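# Reinsert camera slide into focus block and align marks

## Task

The camera's slide came off its pinion and out of the focus block and now lies on the table. Insert it back into the block from underneath with the lens pointing down, then bring the line on the slide to the same height as the line on the block. Turning the knobs drives the pinion.

## Robot and tools

Robot: two Kinova Gen3 seven-joint arms, left_arm and right_arm, each with a Robotiq 2F-85 two-finger gripper and a wrist camera. Fixed cameras are cam_head_left, cam_head_right (one rigid stereo bar), cam_high and cam_low; wrist cameras are cam_left_wrist and cam_right_wrist. All images are 896x504.

Frames. The scene frame has its origin at table-top height midway between the nominal arm bases, +x out over the table, +y toward left_arm, +z up. Arm names do not match image sides. Each arm reports its hand pose, velocities and targets in its own base frame. left_arm base sits at (-0.051, +0.418, 0) m and right_arm at (-0.054, -0.329, 0) m, both turned almost nothing about z. Fixed cameras and the table are in the scene frame. The gripper's fingers point along its own +z and open and close along its y. end_effector_position is the point between the pads when shut; closed fingertips stick out about 19 mm past it.

execute_actions(actions, cameras). actions is a list of actions; each action is a list of up to 15 rows, one per 1/30 s control step; if shorter, the last row repeats to fill 15 steps. Each row is one flat list of 16 numbers, all in [-1, 1], always covering both arms: left dx, dy, dz, rx, ry, rz, left gripper position, left gripper speed, then the same eight for the right arm. The six pose numbers are an offset, not a pose: measured from that arm's Hand target at the start of the action, along that arm's base axes, with 1.0 meaning 0.6 m for dx/dy/dz and 180 degrees for rx/ry/rz. rx, ry, rz form a single rotation vector turning about the Hand target's point. Every row counts from the same start, not from the previous row, and a repeated offset moves the arm again. Sending six zeros re-requests the current Hand target. Gripper numbers are absolute commands (see below); always resend the values you want, because 0 is itself a command. Images come back only when actions is empty or cameras names them (["all"] for all).

move(target, speed, blend, blocking, cameras). target is one 16-number row in the same layout, or a list of up to 15 such rows; every row is an offset from the Hand targets at the start of the move, not from the prior row. Paths are straight, end together, last 0.5 to 10 s, and do not avoid obstacles or the other arm. speed is top path speed in m/s, 0.002 to 0.5 (default 0.25), one value or one per target; rotation is capped at twice that in rad/s and at 0.873 rad/s. blend, in metres, rounds corners between listed targets (0 means stop at each). blocking=false returns after about 0.5 s while motion continues. The result adds a move: line reporting done, off_target, moving, held or fault, plus limits such as paced (pose clipped) or held (steps withheld).

wait(seconds 0 to 10) lets time pass holding commands. stop brakes a running move. zoom_image(camera, region [x0, y0, x1, y1] in pixels, at most 504 by 504) enlarges part of the latest image. clear_fault(arm) clears a reported torque fault. read_manual gives licence text. finished_scene(scene, 1 or 2) ends the scene irreversibly; the result should be stable without the robot.

Gripper. position +1 is fully open (85 mm), 0 about 45 mm, -1 shut; the mapping is not linear, so check position_measured_pct (about 50 minus 50 times the position). speed -1, 0, +1 gives roughly 20, 85, 150 mm/s and also sets grip force (around 100 N per pad slow, up to about 240 N for a fast close from well outside the object). To grip, command a position narrower than the part; to release, command a few mm wider. object_status: 0 moving, 1 blocked opening, 2 stopped on an object (firm hold), 3 reached the command or pads met (nothing held or a weak hold). motor_current_ma near 1000 means holding, near 0 means empty.

Result lines: end_effector_position and quat_wxyz per arm (base frame), Hand target (the reference for the next offsets; the gripper often rests a little short, so send the gap as an offset), Tool commands, joint positions, velocities and torques, flange force on the gripper axes (noisy, includes held weight), step readings, and a Wrist depth grid of 7 by 7 cells in mm (164 to 4000, - for no value).

Control notes. Orientation commands are clipped to within 32 degrees of the current orientation per step; large turns may swing the elbow. Joint speeds are capped near 1.2 to 1.4 rad/s.

Avoid: hitting the table, block or the other arm; arms are stiff, so a target a few mm past contact presses hard and can trigger a torque fault (joint limits 104.5 N m for the four big joints, 51.3 for the wrist). To end a push, command back past the contact. Do not squeeze a part still resting on something, swing loads fast, drop or release moving parts, or let anything leave the table, which fails the scene. Holding loads or outstretched poses heats motors: MOTOR HOT appears at 60 °C and at 75 °C the arm sags for 30 s or more. Gripper-on-gripper pressing counts as an arm collision.

Each tool is called after ">>>" as name(argument=value, ...), one argument or row to a line, values as JSON.

## Session

>>> execute_actions(
  actions=[],
)

Scene clock: 0.00 s.
left_arm: end_effector_position=(+0.6474, -0.2507, +0.1737) position_measured_pct=0.0 object_status=3 motor_current_ma=0 end_effector_quat_wxyz=(+0.260, +0.860, -0.370, +0.235) | right_arm: end_effector_position=(+0.3899, -0.1620, +0.1476) position_measured_pct=0.0 object_status=3 motor_current_ma=0 end_effector_quat_wxyz=(+0.042, +0.431, +0.899, +0.062)
Joint positions: left_arm=[0.183 0.847 -0.249 1.257 1.043 1.044 3.382] | right_arm=[0.39 0.407 0.047 1.922 -0.212 0.738 1.261]
Joint velocities: within noise
Joint torques (N m): no reading
Flange force (N): no reading
Wrist depth (mm): cam_left_wrist=[432 455 482 514 551 607 658 / 402 427 451 475 508 549 598 / 379 400 423 446 472 505 546 / 359 375 396 417 440 472 508 / 342 357 374 394 416 442 469 / 325 338 352 374 394 412 433 / 308 321 335 355 365 387 400] | cam_right_wrist=[276 281 287 292 299 305 311 / 277 282 288 294 300 307 312 / 278 284 289 295 301 308 314 / 279 285 290 296 303 309 316 / 281 286 292 297 303 310 317 / 281 287 292 298 305 311 318 / 283 288 294 300 307 313 320]
Hand target: left_arm +0.6474, -0.2507, +0.1737; +0.260, +0.860, -0.370, +0.235 | right_arm +0.3899, -0.1620, +0.1476; +0.042, +0.431, +0.899, +0.062
Tool commands: left_gripper/position=+1.0 left_gripper/speed=+1.0 right_gripper/position=+1.0 right_gripper/speed=+1.0

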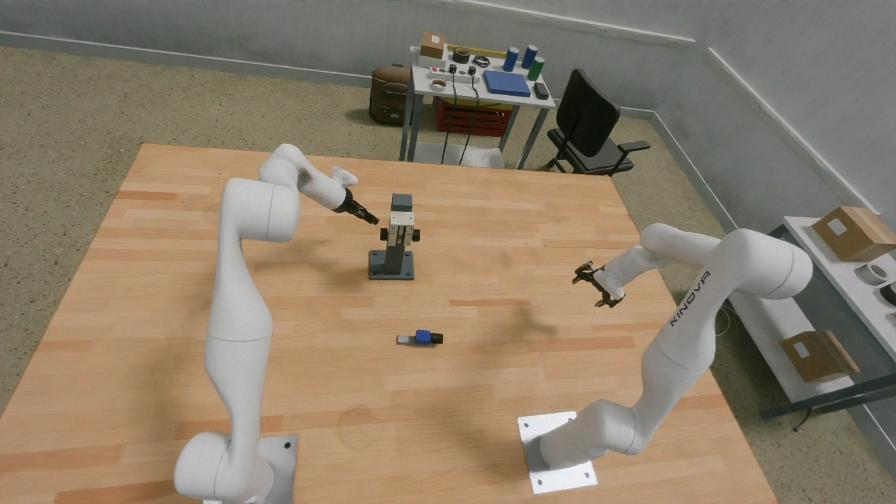

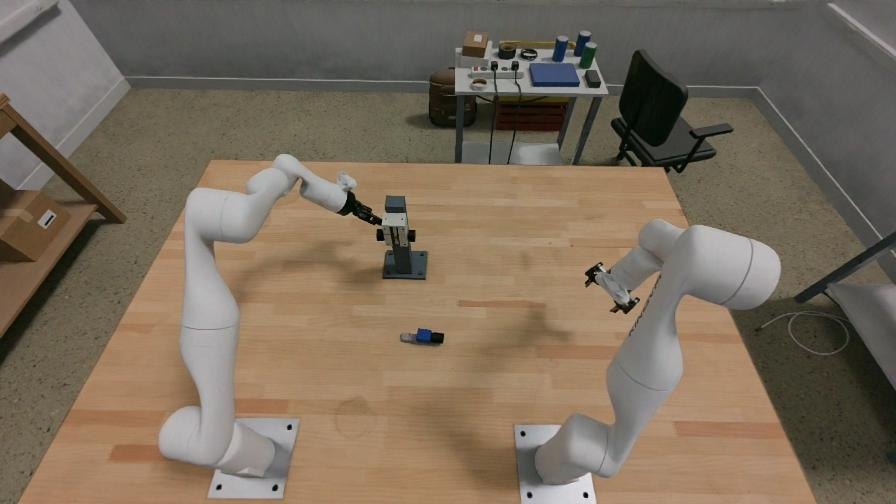

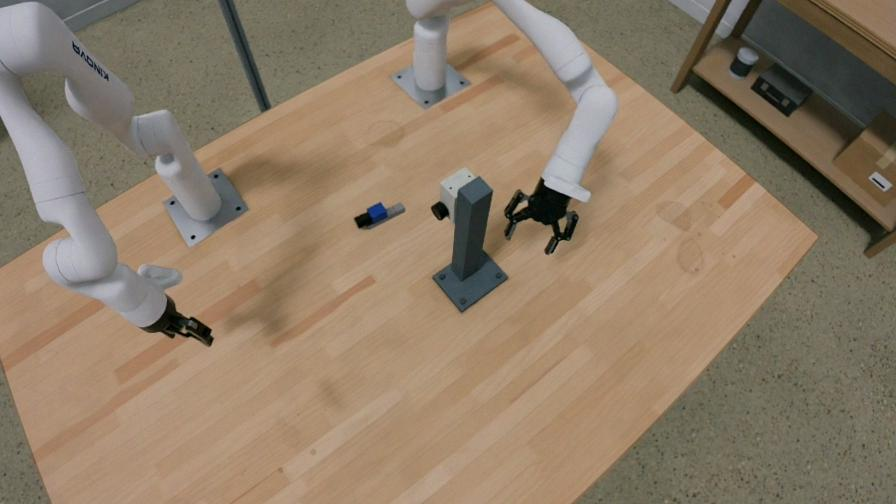

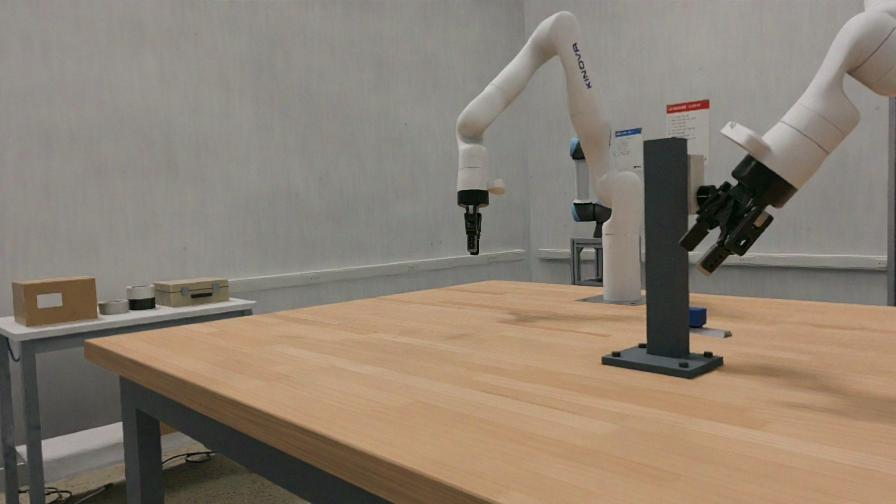

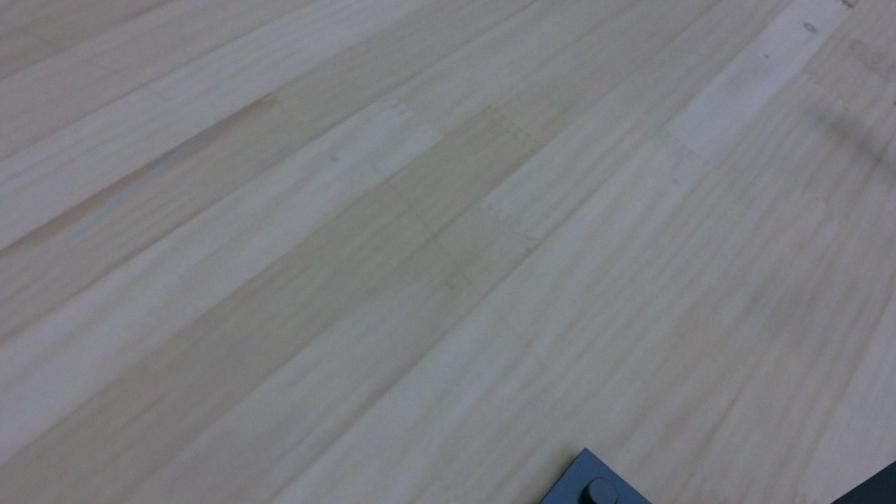

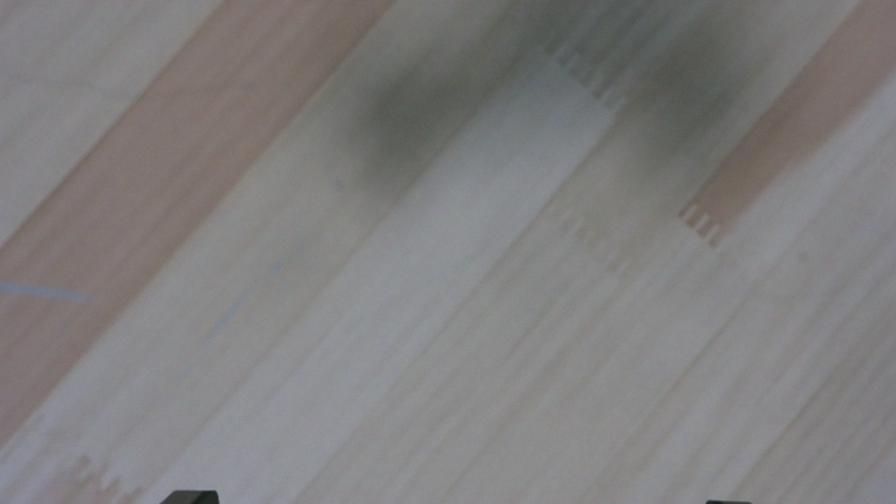

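>>> zoom_image(
  camera="cam_head_right",
  region=[350, 180, 470, 360],
)

>>> zoom_image(
  camera="cam_head_left",
  region=[350, 180, 470, 360],
)

>>> zoom_image(
  camera="cam_high",
  region=[340, 150, 520, 320],
)

>>> zoom_image(
  camera="cam_low",
  region=[590, 130, 790, 390],
)

Scaled by 2.800 from the camera's 896x504 image, which has a finer 1280x720 frame.

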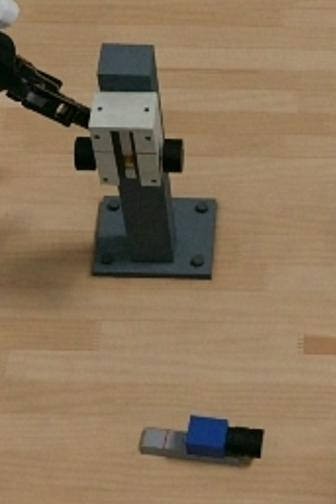

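Scaled by 2.800 from the camera's 896x504 image, which has a finer 1280x720 frame.

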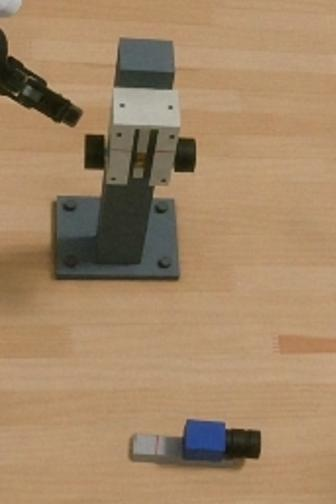

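Scaled by 2.800 from the camera's 896x504 image, which has a finer 1280x720 frame.

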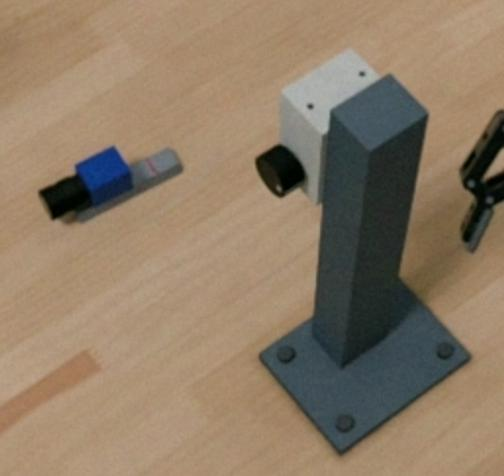

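Scaled by 1.938 from the camera's 896x504 image, which has a finer 1280x720 frame.

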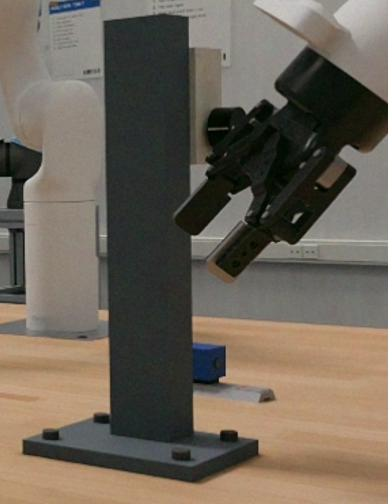

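>>> move(
  target=[
    [-0.09,0.26,0.31,0,0,0,1,1, 0,0,0.17,0,0,0,1,1],
    [-0.09,0.26,0.31,0,0,0,1,1, -0.125,0.755,0.17,-0.0092,0.0479,-0.2155,1,1],
  ],
  cameras=["all"],
)

Scene clock: 27.03 s.
left_arm: end_effector_position=(+0.5934, -0.0947, +0.3597) position_measured_pct=0.0 object_status=3 motor_current_ma=0 end_effector_quat_wxyz=(+0.260, +0.860, -0.370, +0.235) | right_arm: end_effector_position=(+0.3149, +0.2910, +0.2497) position_measured_pct=0.0 object_status=3 motor_current_ma=0 end_effector_quat_wxyz=(+0.000, +0.708, +0.706, +0.000)
Joint positions: left_arm=[-0.056 0.581 -0.331 1.145 0.899 1.494 3.465] | right_arm=[-0.621 0.344 -0.25 1.626 0.091 1.183 -0.894]
Joint torques (N m): left_arm=[0.62 -20.61 -3.14 -7.99 2.3 -0.27 -0.2] | right_arm=[0.99 -13.91 -0.06 -6.23 -0.26 -0.13 0.26]
Flange force (N): left_arm=[4.6 -5.1 -2.5] | right_arm=[5.7 1.8 -5.0]
Wrist depth (mm): cam_left_wrist=[698 733 782 833 892 964 1059 / 649 688 729 776 820 888 955 / 609 643 679 720 759 815 298 / 573 607 634 671 712 739 313 / 545 571 599 630 660 371 325 / 519 541 569 594 601 394 327 / 494 514 536 553 487 603 338] | cam_right_wrist=[398 399 397 397 396 395 394 / 398 399 398 397 397 396 396 / 399 399 399 398 397 397 396 / 400 400 399 398 399 398 397 / 401 401 400 359 398 398 398 / 402 401 401 400 399 399 398 / 402 402 402 401 400 399 398]
Hand target: left_arm +0.5934, -0.0947, +0.3597; +0.260, +0.860, -0.370, +0.235 | right_arm +0.3149, +0.2911, +0.2497; +0.000, +0.708, +0.707, +0.000
Off the commanded pose: left_arm 0.000 m, 0 deg | right_arm 0.000 m, 0 deg.
move: done
camera_calibration:
cam_left_wrist: T_world_to_cam=[[-0.758345, -0.591637, 0.27364, 0.297357], [-0.615471, 0.51159, -0.59956, 0.686987], [0.21473, -0.62309, -0.752097, 0.231164], [0, 0, 0, 1]] pos_world=[0.598681, -0.0314921, 0.504378]
cam_right_wrist: T_world_to_cam=[[0.99969, 0.0162352, -0.0188814, -0.312788], [0.016874, -0.999273, 0.0341824, 0.333163], [-0.0183127, -0.0344904, -0.999237, 0.414659], [0, 0, 0, 1]] pos_world=[0.314663, 0.3523, 0.397049]

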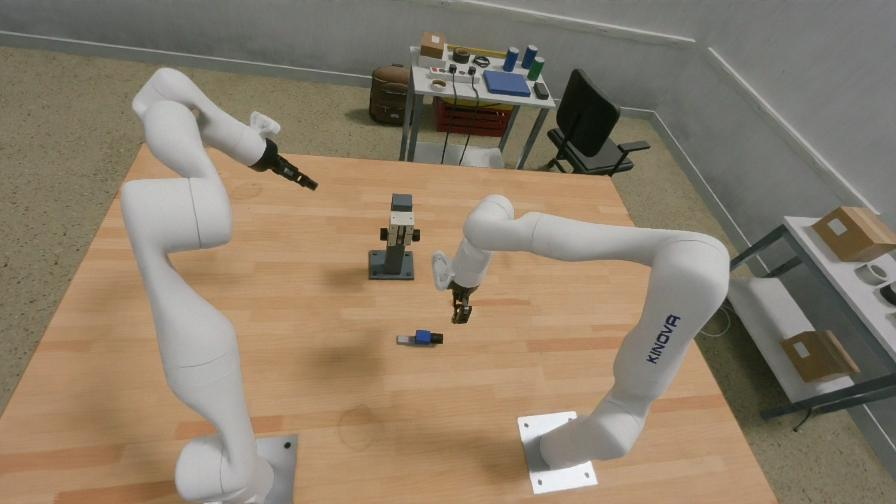

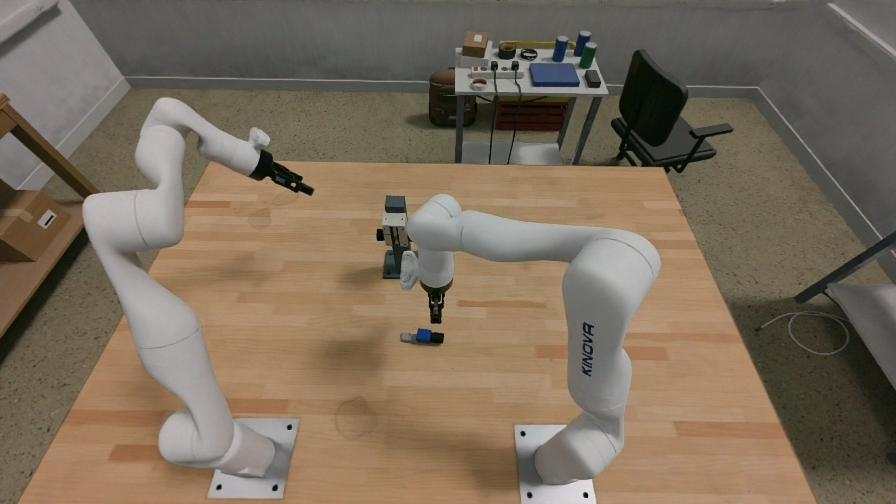

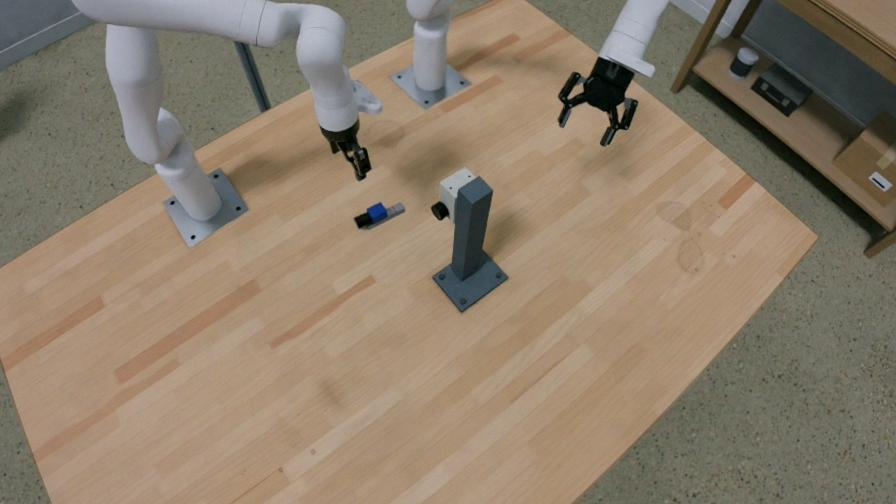

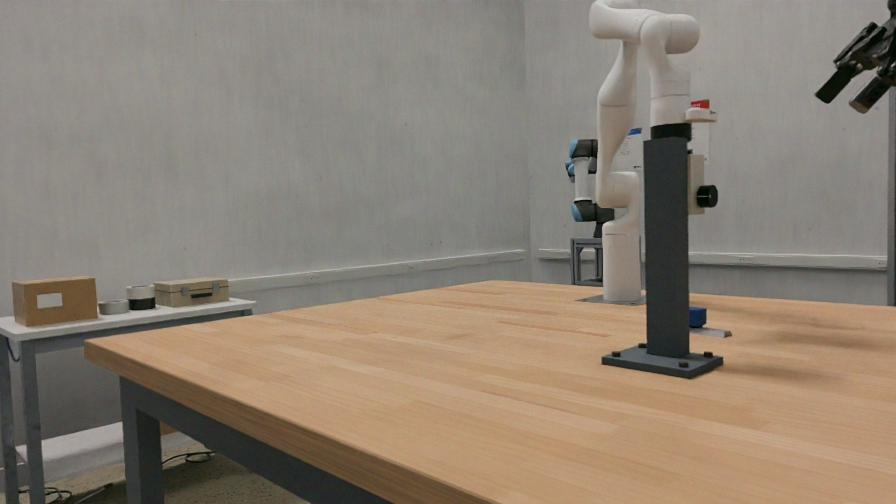

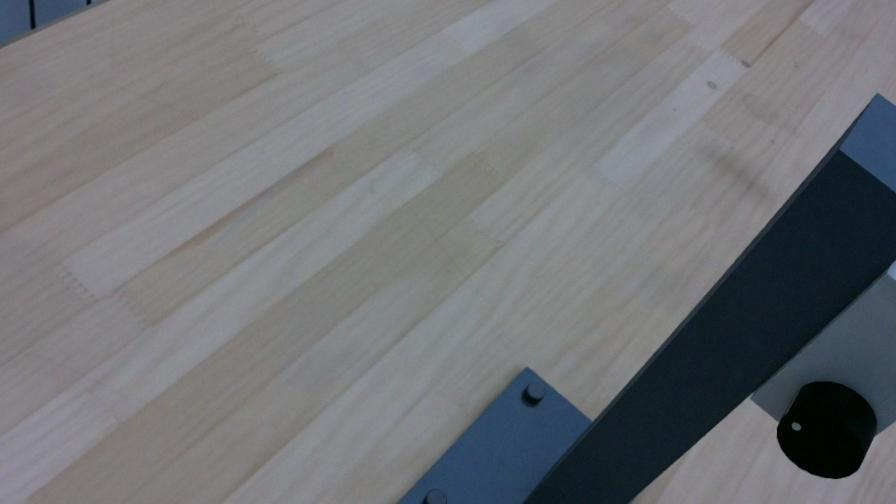

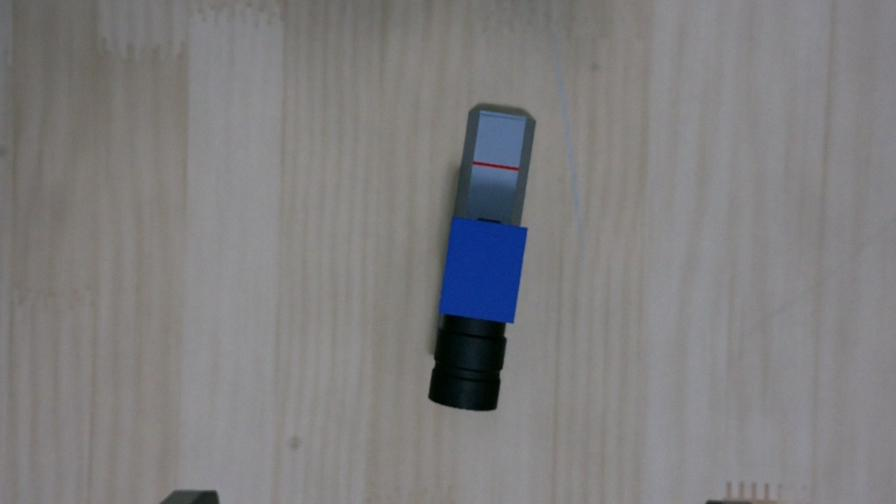

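>>> move(
  target=[
    [0,0,0,0,0,0,1,1,0.0155,0.069,-0.28,0,0,-0.0361,1,1],
    [0,0,0,0,0,0,1,1,0.0155,0.069,-0.3745,0,0,-0.0361,1,1],
  ],
  speed=[0.25,0.08],
  cameras=["cam_right_wrist","cam_low","cam_head_left"],
)

Scene clock: 44.13 s.
left_arm: end_effector_position=(+0.5934, -0.0947, +0.3597) position_measured_pct=0.0 object_status=3 motor_current_ma=0 end_effector_quat_wxyz=(+0.260, +0.860, -0.370, +0.235) | right_arm: end_effector_position=(+0.3242, +0.3324, +0.0250) position_measured_pct=0.0 object_status=3 motor_current_ma=0 end_effector_quat_wxyz=(+0.000, +0.747, +0.665, +0.000)
Joint positions: left_arm=[-0.056 0.581 -0.331 1.145 0.899 1.494 3.465] | right_arm=[-0.738 0.748 -0.171 1.788 0.201 0.622 -1.144]
Joint torques (N m): left_arm=[0.64 -20.54 -3.13 -7.97 2.25 -0.24 -0.21] | right_arm=[0.98 -17.51 -0.19 -3.14 -0.25 -0.15 0.26]
Flange force (N): left_arm=[4.6 -5.0 -2.5] | right_arm=[6.1 1.4 -3.0]
Wrist depth (mm): cam_left_wrist=[698 733 784 833 896 972 1051 / 649 686 729 775 825 879 951 / 609 644 681 719 761 817 298 / 574 605 634 672 705 741 313 / 545 572 602 629 662 370 324 / 518 539 569 592 602 393 326 / 496 516 538 553 487 603 338] | cam_right_wrist=[174 173 173 173 172 172 172 / 174 174 173 173 173 172 172 / 174 174 174 173 173 173 172 / 174 174 174 - 173 173 173 / 175 175 174 - 174 173 173 / 175 175 175 - 174 174 173 / 176 175 175 - 174 174 174]
Hand target: left_arm +0.5934, -0.0947, +0.3597; +0.260, +0.860, -0.370, +0.235 | right_arm +0.3242, +0.3324, +0.0249; +0.000, +0.747, +0.665, +0.000
Off the commanded pose: left_arm 0.000 m, 0 deg | right_arm 0.000 m, 0 deg.
move: done
camera_calibration:
cam_right_wrist: T_world_to_cam=[[0.995116, -0.0968958, -0.0188689, -0.287913], [-0.0962146, -0.994774, 0.0341699, 0.417199], [-0.0220812, -0.0321875, -0.999238, 0.192183], [0, 0, 0, 1]] pos_world=[0.330891, 0.393307, 0.172349]
Images, in order (width x height): cam_head_left 896x504, cam_low 896x504, cam_right_wrist 896x504.

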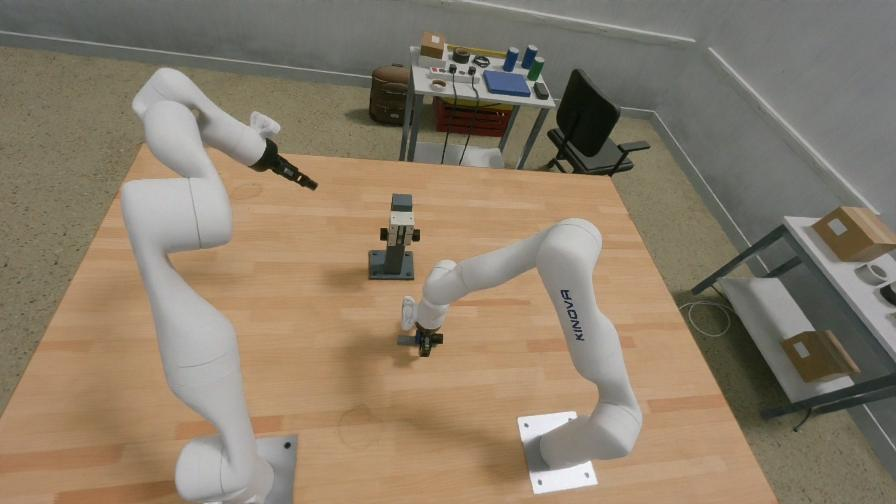

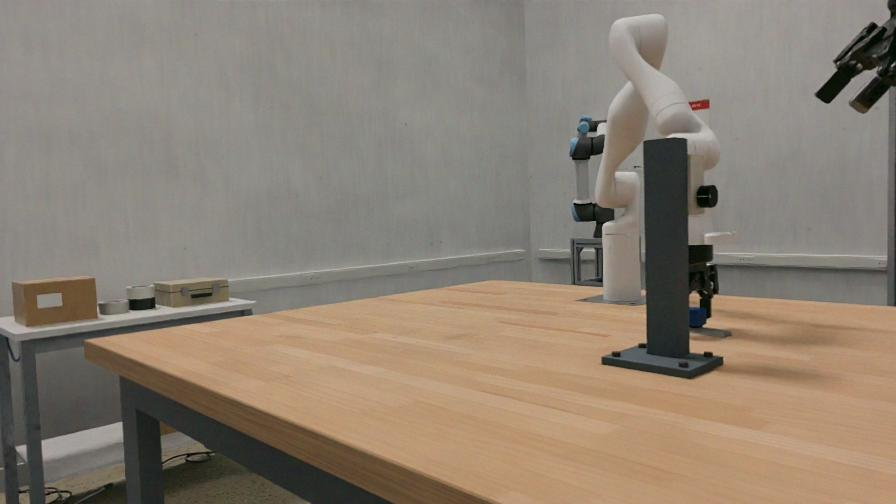

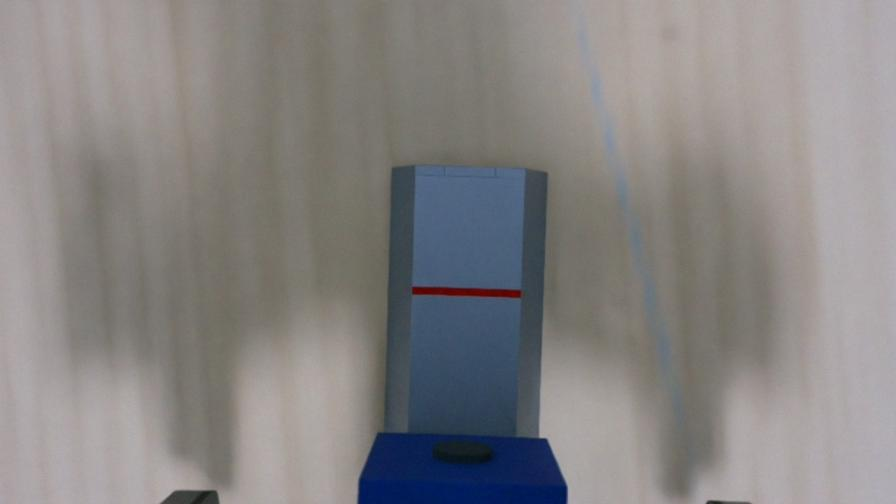

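>>> move(
  target=[0,0,0,0,0,0,1,1,0,0,0,0,0,0,-0.5,-1],
  cameras=["cam_right_wrist"],
)

Scene clock: 49.27 s.
left_arm: end_effector_position=(+0.5934, -0.0947, +0.3597) position_measured_pct=0.0 object_status=3 motor_current_ma=0 end_effector_quat_wxyz=(+0.260, +0.860, -0.370, +0.235) | right_arm: end_effector_position=(+0.3242, +0.3325, +0.0249) position_measured_pct=64.9 object_status=0 motor_current_ma=1000 end_effector_quat_wxyz=(+0.000, +0.747, +0.665, +0.000)
Joint positions: left_arm=[-0.056 0.581 -0.331 1.145 0.899 1.494 3.465] | right_arm=[-0.739 0.748 -0.171 1.788 0.201 0.622 -1.144]
Joint torques (N m): left_arm=[0.66 -20.53 -3.16 -7.9 2.23 -0.2 -0.18] | right_arm=[0.84 -14.48 -0.1 -3.39 -0.09 -1.17 0.31]
Flange force (N): left_arm=[4.7 -5.2 -2.5] | right_arm=[3.7 -0.2 -11.4]
Wrist depth (mm): cam_left_wrist=[698 739 782 839 900 967 1059 / 649 691 729 773 827 876 950 / 609 646 676 722 762 811 299 / 575 604 635 673 708 739 313 / 545 572 599 631 663 369 325 / 518 543 568 595 604 393 326 / 494 516 539 553 487 604 338] | cam_right_wrist=[174 173 173 173 172 172 172 / 174 174 173 173 173 172 172 / 174 174 174 173 173 173 172 / 175 174 174 - 173 173 173 / 175 175 174 - 174 173 173 / 175 175 175 - 174 174 173 / 176 175 175 - 174 174 174]
Hand target: left_arm +0.5934, -0.0947, +0.3597; +0.260, +0.860, -0.370, +0.235 | right_arm +0.3242, +0.3324, +0.0249; +0.000, +0.747, +0.665, +0.000
Off the commanded pose: left_arm 0.000 m, 0 deg | right_arm 0.000 m, 0 deg.
move: done
camera_calibration:
cam_right_wrist: T_world_to_cam=[[0.995116, -0.0968958, -0.0188689, -0.287813], [-0.0962146, -0.994774, 0.0341699, 0.417189], [-0.0220812, -0.0321875, -0.999238, 0.192181], [0, 0, 0, 1]] pos_world=[0.330791, 0.393307, 0.172349]
Images, in order (width x height): cam_right_wrist 896x504.

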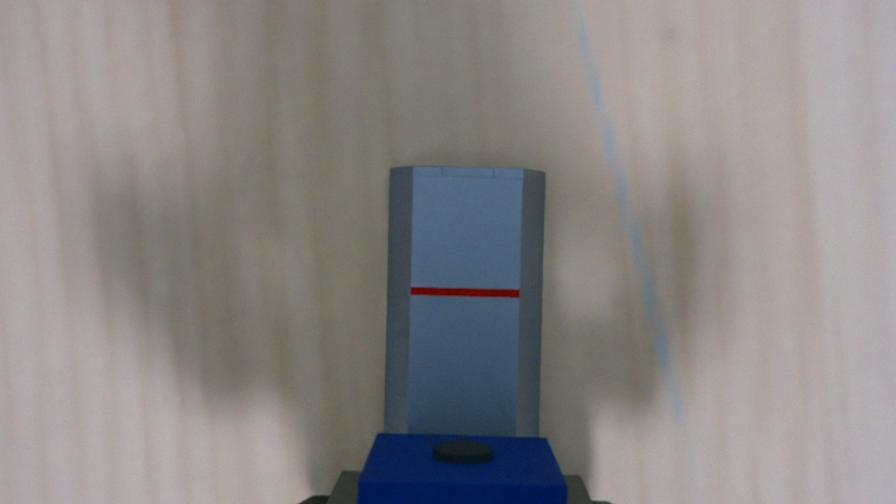

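>>> move(
  target=[
    [0,0,0,0,0,0,1,1,0,0,0.25,0,0,0,-0.5,-1],
    [0,0,0,0,0,0,1,1,0,0.11,0.325,0.358,-0.402,-0.358,-0.5,-1],
  ],
  speed=[0.12,0.2],
  cameras=["all"],
)

Scene clock: 61.73 s.
left_arm: end_effector_position=(+0.5934, -0.0947, +0.3597) position_measured_pct=0.0 object_status=3 motor_current_ma=0 end_effector_quat_wxyz=(+0.260, +0.860, -0.370, +0.235) | right_arm: end_effector_position=(+0.3242, +0.3985, +0.2199) position_measured_pct=64.9 object_status=2 motor_current_ma=1000 end_effector_quat_wxyz=(+0.000, +0.707, -0.001, +0.708)
Joint positions: left_arm=[-0.056 0.581 -0.331 1.145 0.899 1.494 3.465] | right_arm=[-2.354 1.68 1.399 2.038 0.15 0.315 -3.483]
Joint torques (N m): left_arm=[0.65 -20.61 -3.13 -7.96 2.28 -0.24 -0.12] | right_arm=[1.09 -13.09 12.38 4.37 1.05 1.31 0.27]
Flange force (N): left_arm=[4.5 -5.2 -2.5] | right_arm=[-4.4 -5.6 -3.3]
Wrist depth (mm): cam_left_wrist=[697 739 781 838 892 965 1047 / 646 687 728 773 827 877 962 / 609 643 681 721 763 813 298 / 576 607 641 670 709 739 314 / 544 574 603 630 664 370 325 / 518 540 569 596 601 395 327 / 494 514 537 555 488 602 337] | cam_right_wrist=[2934 2934 2895 2846 2883 2833 2846 / 2895 2934 2883 372 2833 2883 2858 / 2921 2934 2921 330 2858 2908 2846 / 2960 2921 - - - 2921 2870 / 2895 2960 - - - 2895 2870 / 2960 2973 - - - 1666 1621 / 2973 2960 - - - 2456 2550]
Hand target: left_arm +0.5934, -0.0947, +0.3597; +0.260, +0.860, -0.370, +0.235 | right_arm +0.3242, +0.3985, +0.2199; +0.000, +0.707, -0.001, +0.708
Off the commanded pose: left_arm 0.000 m, 0 deg | right_arm 0.000 m, 0 deg.
move: done
camera_calibration:
cam_left_wrist: T_world_to_cam=[[-0.758381, -0.591607, 0.273605, 0.297397], [-0.615426, 0.511624, -0.599576, 0.686969], [0.21473, -0.623091, -0.752096, 0.231163], [0, 0, 0, 1]] pos_world=[0.598681, -0.0314922, 0.504378]
cam_right_wrist: T_world_to_cam=[[0.0177903, -0.999689, 0.0174849, 0.390761], [-0.0328878, -0.0180633, -0.999296, 0.293822], [0.999301, 0.0172027, -0.0331989, -0.174155], [0, 0, 0, 1]] pos_world=[0.176745, 0.398943, 0.281001]

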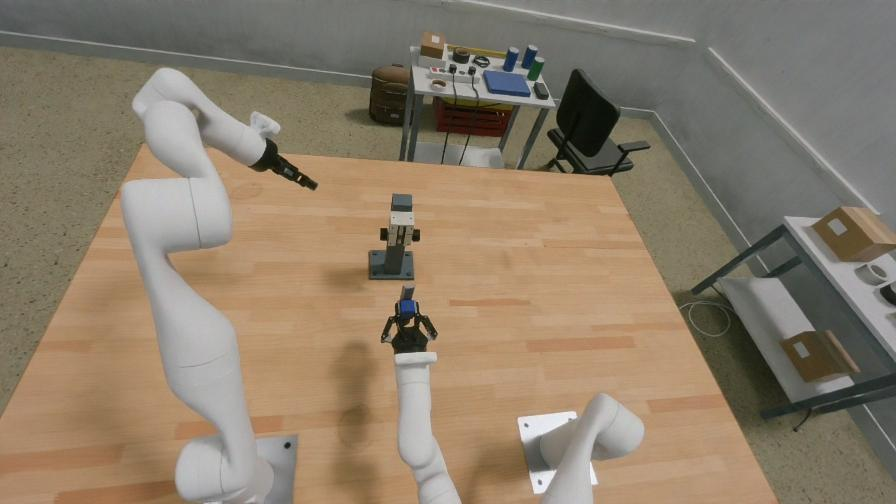

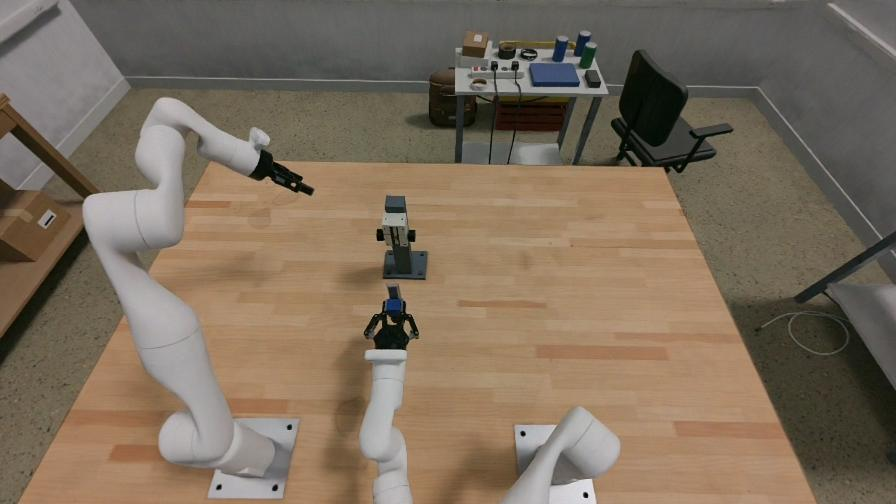

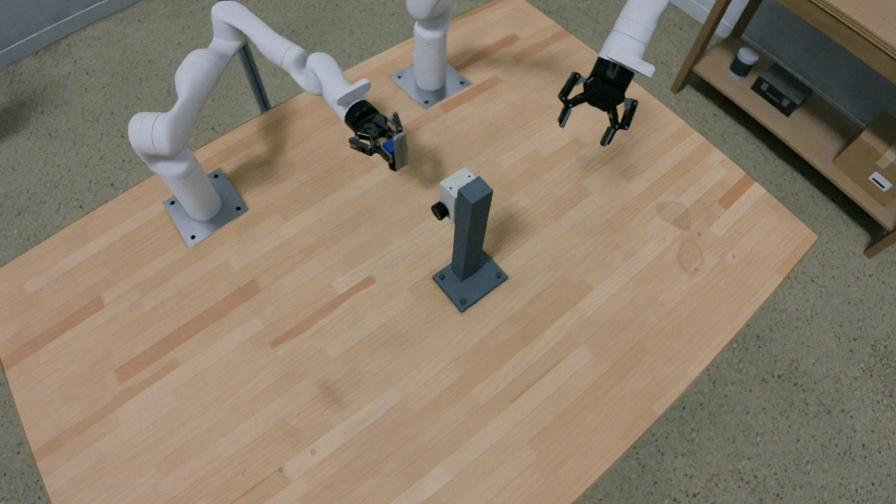

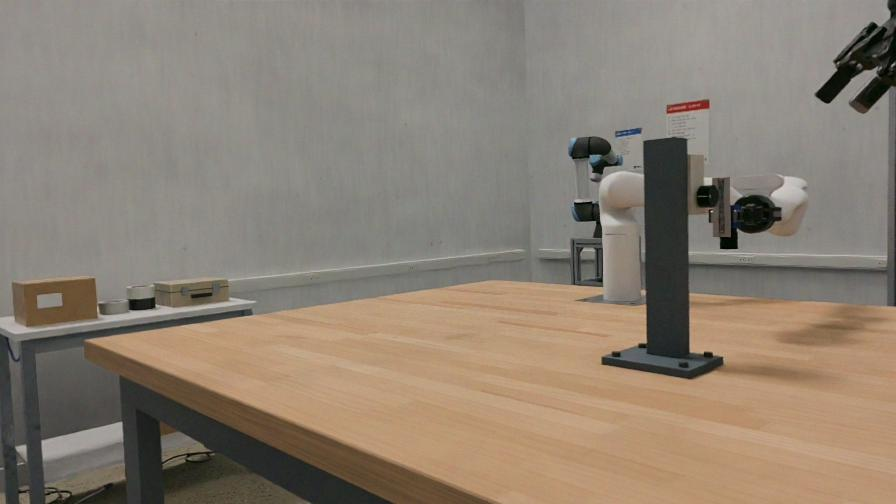

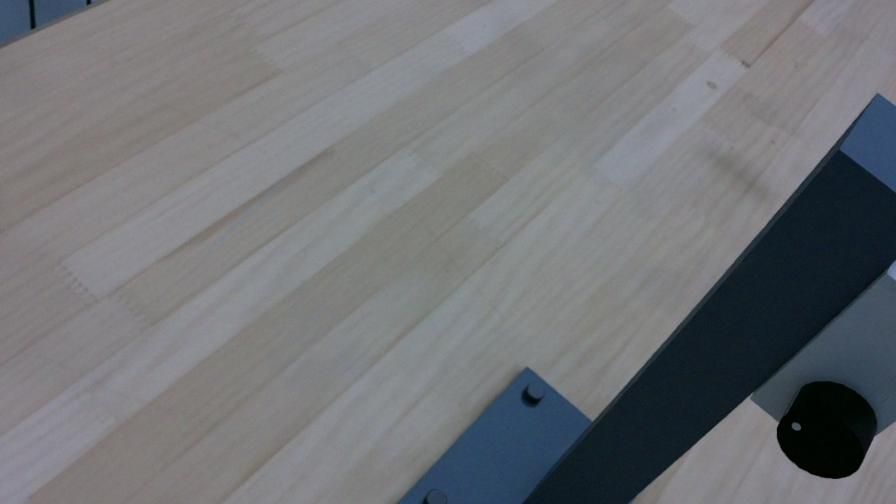

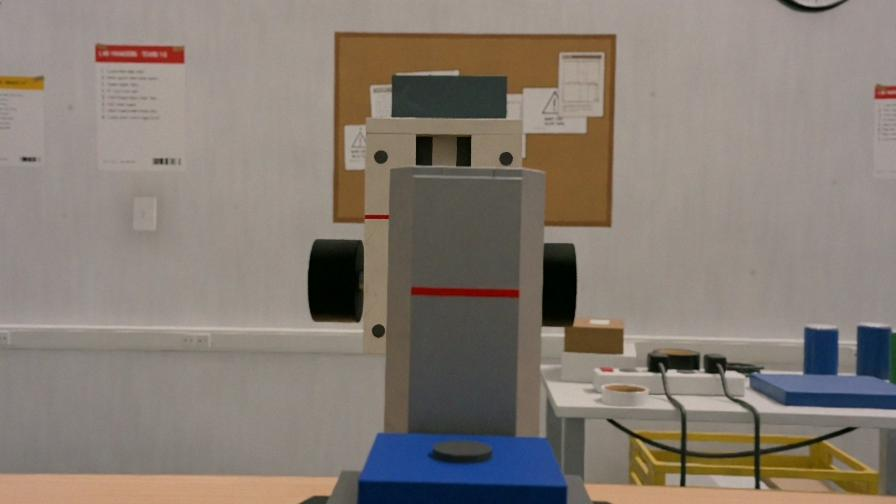

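>>> move(
  target=[0,0,0,0,0,0,1,1,0,0,-0.1417,0,0,0,-0.5,-1],
  cameras=["cam_right_wrist","cam_low","cam_head_right"],
)

>>> zoom_image(
  camera="cam_right_wrist",
  region=[280, 0, 620, 200],
)

Scene clock: 69.83 s.
left_arm: end_effector_position=(+0.5934, -0.0947, +0.3597) position_measured_pct=0.0 object_status=3 motor_current_ma=0 end_effector_quat_wxyz=(+0.260, +0.860, -0.370, +0.235) | right_arm: end_effector_position=(+0.3242, +0.3985, +0.1350) position_measured_pct=64.9 object_status=2 motor_current_ma=1000 end_effector_quat_wxyz=(+0.000, +0.707, -0.001, +0.708)
Joint positions: left_arm=[-0.056 0.581 -0.331 1.145 0.899 1.494 3.465] | right_arm=[-2.365 1.843 1.276 1.962 0.057 0.368 -3.594]
Joint torques (N m): left_arm=[0.57 -20.59 -3.17 -7.94 2.27 -0.24 -0.16] | right_arm=[1.07 -12.78 12.1 6.91 1.15 1.74 0.24]
Flange force (N): left_arm=[4.7 -5.1 -2.4] | right_arm=[-5.7 -4.6 -3.3]
Wrist depth (mm): cam_left_wrist=[701 738 783 829 898 964 1054 / 647 691 729 775 824 879 953 / 609 647 678 717 763 811 297 / 574 609 638 667 708 739 314 / 545 572 599 633 663 370 324 / 520 541 567 595 601 394 327 / 495 514 536 553 489 601 338] | cam_right_wrist=[2947 2921 331 335 335 2883 2846 / 2934 2908 339 338 336 2858 2846 / 2934 2908 2921 373 2870 2908 2846 / 2947 2947 - - - 2846 2833 / 2987 2947 - - - 1683 1754 / 2960 2921 - - - 2740 1535 / 694 656 - - - 721 681]
Hand target: left_arm +0.5934, -0.0947, +0.3597; +0.260, +0.860, -0.370, +0.235 | right_arm +0.3242, +0.3985, +0.1349; +0.000, +0.707, -0.001, +0.708
Off the commanded pose: left_arm 0.000 m, 0 deg | right_arm 0.000 m, 0 deg.
move: done
camera_calibration:
cam_right_wrist: T_world_to_cam=[[0.0177879, -0.999691, 0.0173861, 0.392367], [-0.032889, -0.0179645, -0.999298, 0.208845], [0.999301, 0.0172036, -0.0331984, -0.176979], [0, 0, 0, 1]] pos_world=[0.176745, 0.399042, 0.196001]
Images, in order (width x height): cam_head_right 896x504, cam_low 896x504, cam_right_wrist 896x504.

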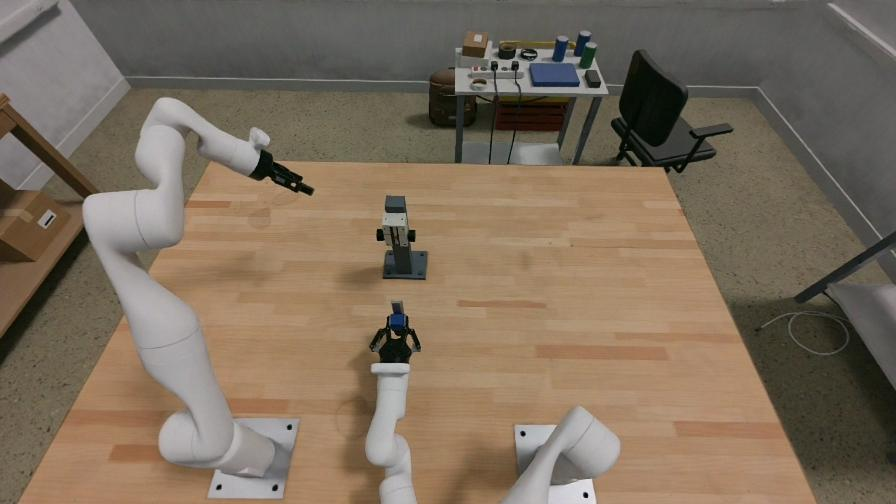

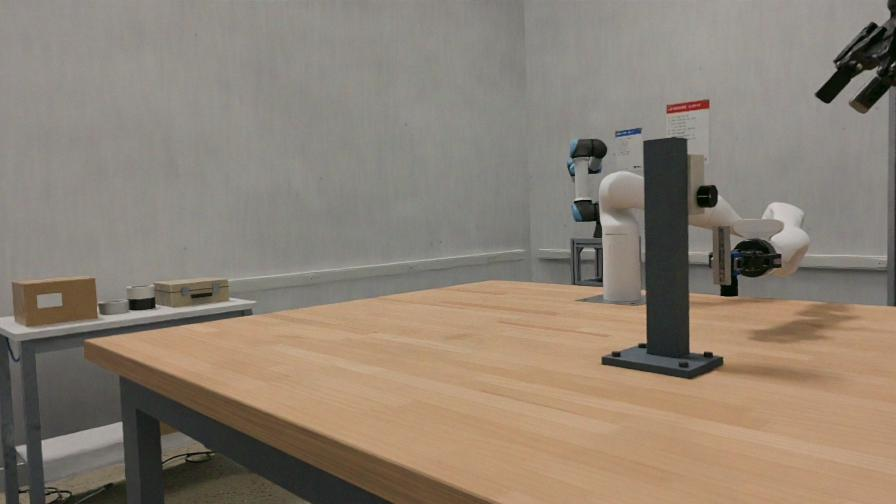

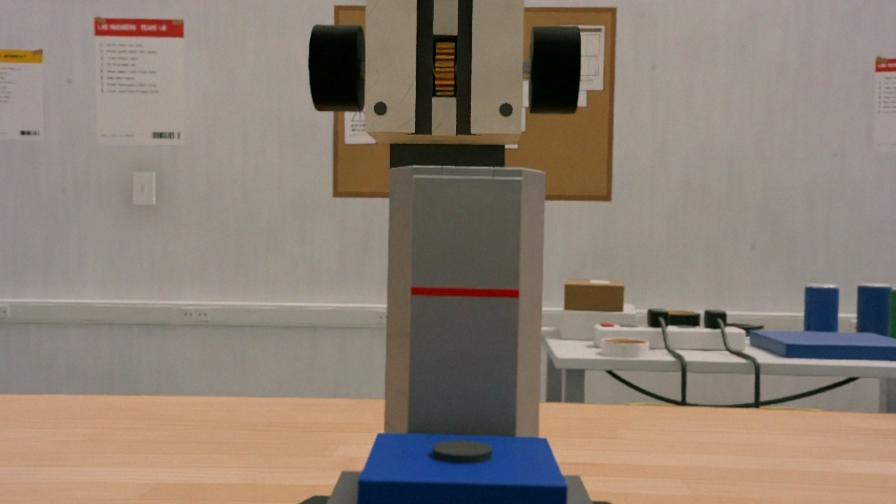

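Scaled by 1.482 from the camera's 896x504 image, which has a finer 1280x720 frame.

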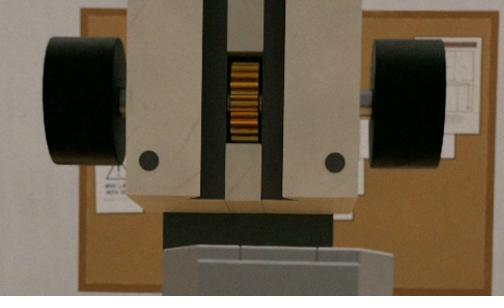

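>>> move(
  target=[
    [0,0,0.15,0,0,0,1,1,0,0,0,0,0,0,-0.5,-1],
    [-0.272,-0.397,0.15,0.174,0.157,0.247,1,1,0,0,0,-0.0044,0,0,-0.5,-1],
  ],
  cameras=["cam_right_wrist","cam_left_wrist"],
)

Scene clock: 98.87 s.
left_arm: end_effector_position=(+0.4302, -0.3329, +0.4496) position_measured_pct=0.0 object_status=3 motor_current_ma=0 end_effector_quat_wxyz=(+0.000, +1.000, +0.000, +0.000) | right_arm: end_effector_position=(+0.3242, +0.3985, +0.1349) position_measured_pct=64.9 object_status=2 motor_current_ma=1000 end_effector_quat_wxyz=(+0.005, +0.707, +0.004, +0.708)
Joint positions: left_arm=[0.711 0.705 -0.479 0.364 0.354 2.102 5.231] | right_arm=[-2.365 1.842 1.274 1.962 0.063 0.368 -3.586]
Joint torques (N m): left_arm=[0.72 -21.34 -3.68 -6.48 0.35 -0.44 -0.17] | right_arm=[1.06 -12.73 12.13 6.95 1.17 1.76 0.25]
Flange force (N): left_arm=no reading | right_arm=[-5.6 -4.8 -3.4]
Wrist depth (mm): cam_left_wrist=[591 591 594 254 595 597 598 / 593 593 594 278 596 596 598 / 596 594 326 279 329 598 599 / 595 595 595 597 596 596 599 / 594 594 596 595 597 597 597 / 593 594 595 596 598 599 601 / 595 595 595 599 599 599 598] | cam_right_wrist=[2883 2921 335 329 336 2883 2870 / 2973 2921 340 337 338 2870 2858 / 2921 2934 2908 373 2858 2870 2846 / 2960 2934 - - - 2858 2895 / 2960 2960 - - - 1674 1745 / 869 2934 - - - 1521 1521 / 677 685 - - - 731 694]
Hand target: left_arm +0.4302, -0.3329, +0.4497; +0.000, +1.000, +0.000, +0.000 | right_arm +0.3242, +0.3985, +0.1349; +0.005, +0.707, +0.004, +0.708
Off the commanded pose: left_arm 0.000 m, 0 deg | right_arm 0.000 m, 0 deg.
joint sent to its limit (left arm) — joint 6 (wrist pitch), upper limit. The joint targets still meet the commanded pose.
move: done
camera_calibration:
cam_left_wrist: T_world_to_cam=[[0.000094875, -1, -0.000492184, -0.330873], [-0.999991, -0.0000927389, -0.00433825, 0.48972], [0.0043382, 0.000492591, -0.99999, 0.595038], [0, 0, 0, 1]] pos_world=[0.487165, -0.33112, 0.596994]
cam_right_wrist: T_world_to_cam=[[0.0177259, -0.999356, 0.0311872, 0.390304], [-0.0329345, -0.0317587, -0.998953, 0.214321], [0.9993, 0.0166802, -0.0334763, -0.176728], [0, 0, 0, 1]] pos_world=[0.176745, 0.399807, 0.196008]
Images, in order (width x height): cam_left_wrist 896x504, cam_right_wrist 896x504.

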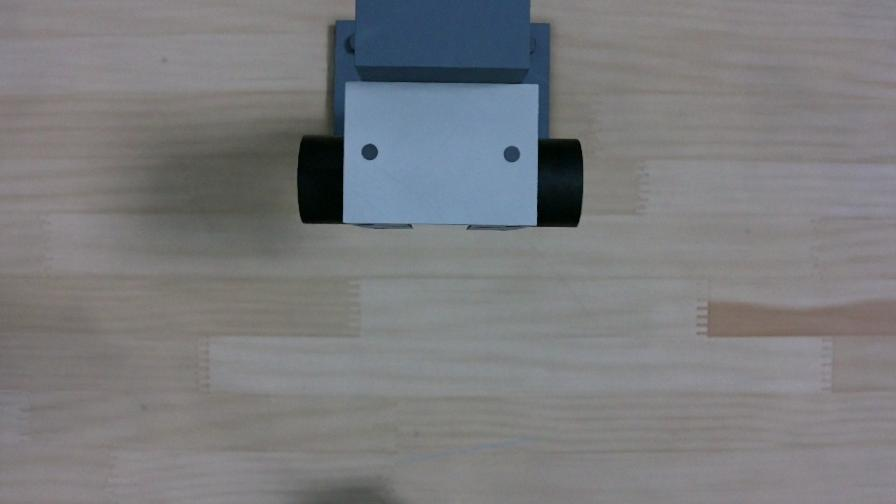

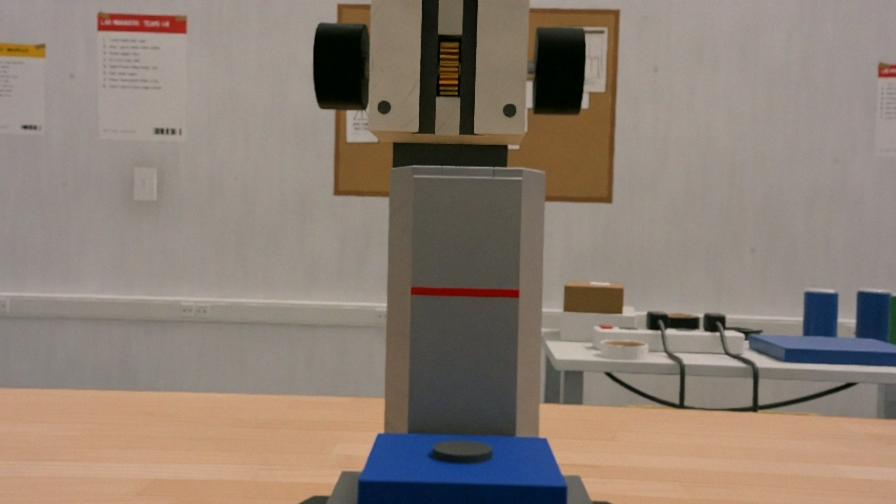

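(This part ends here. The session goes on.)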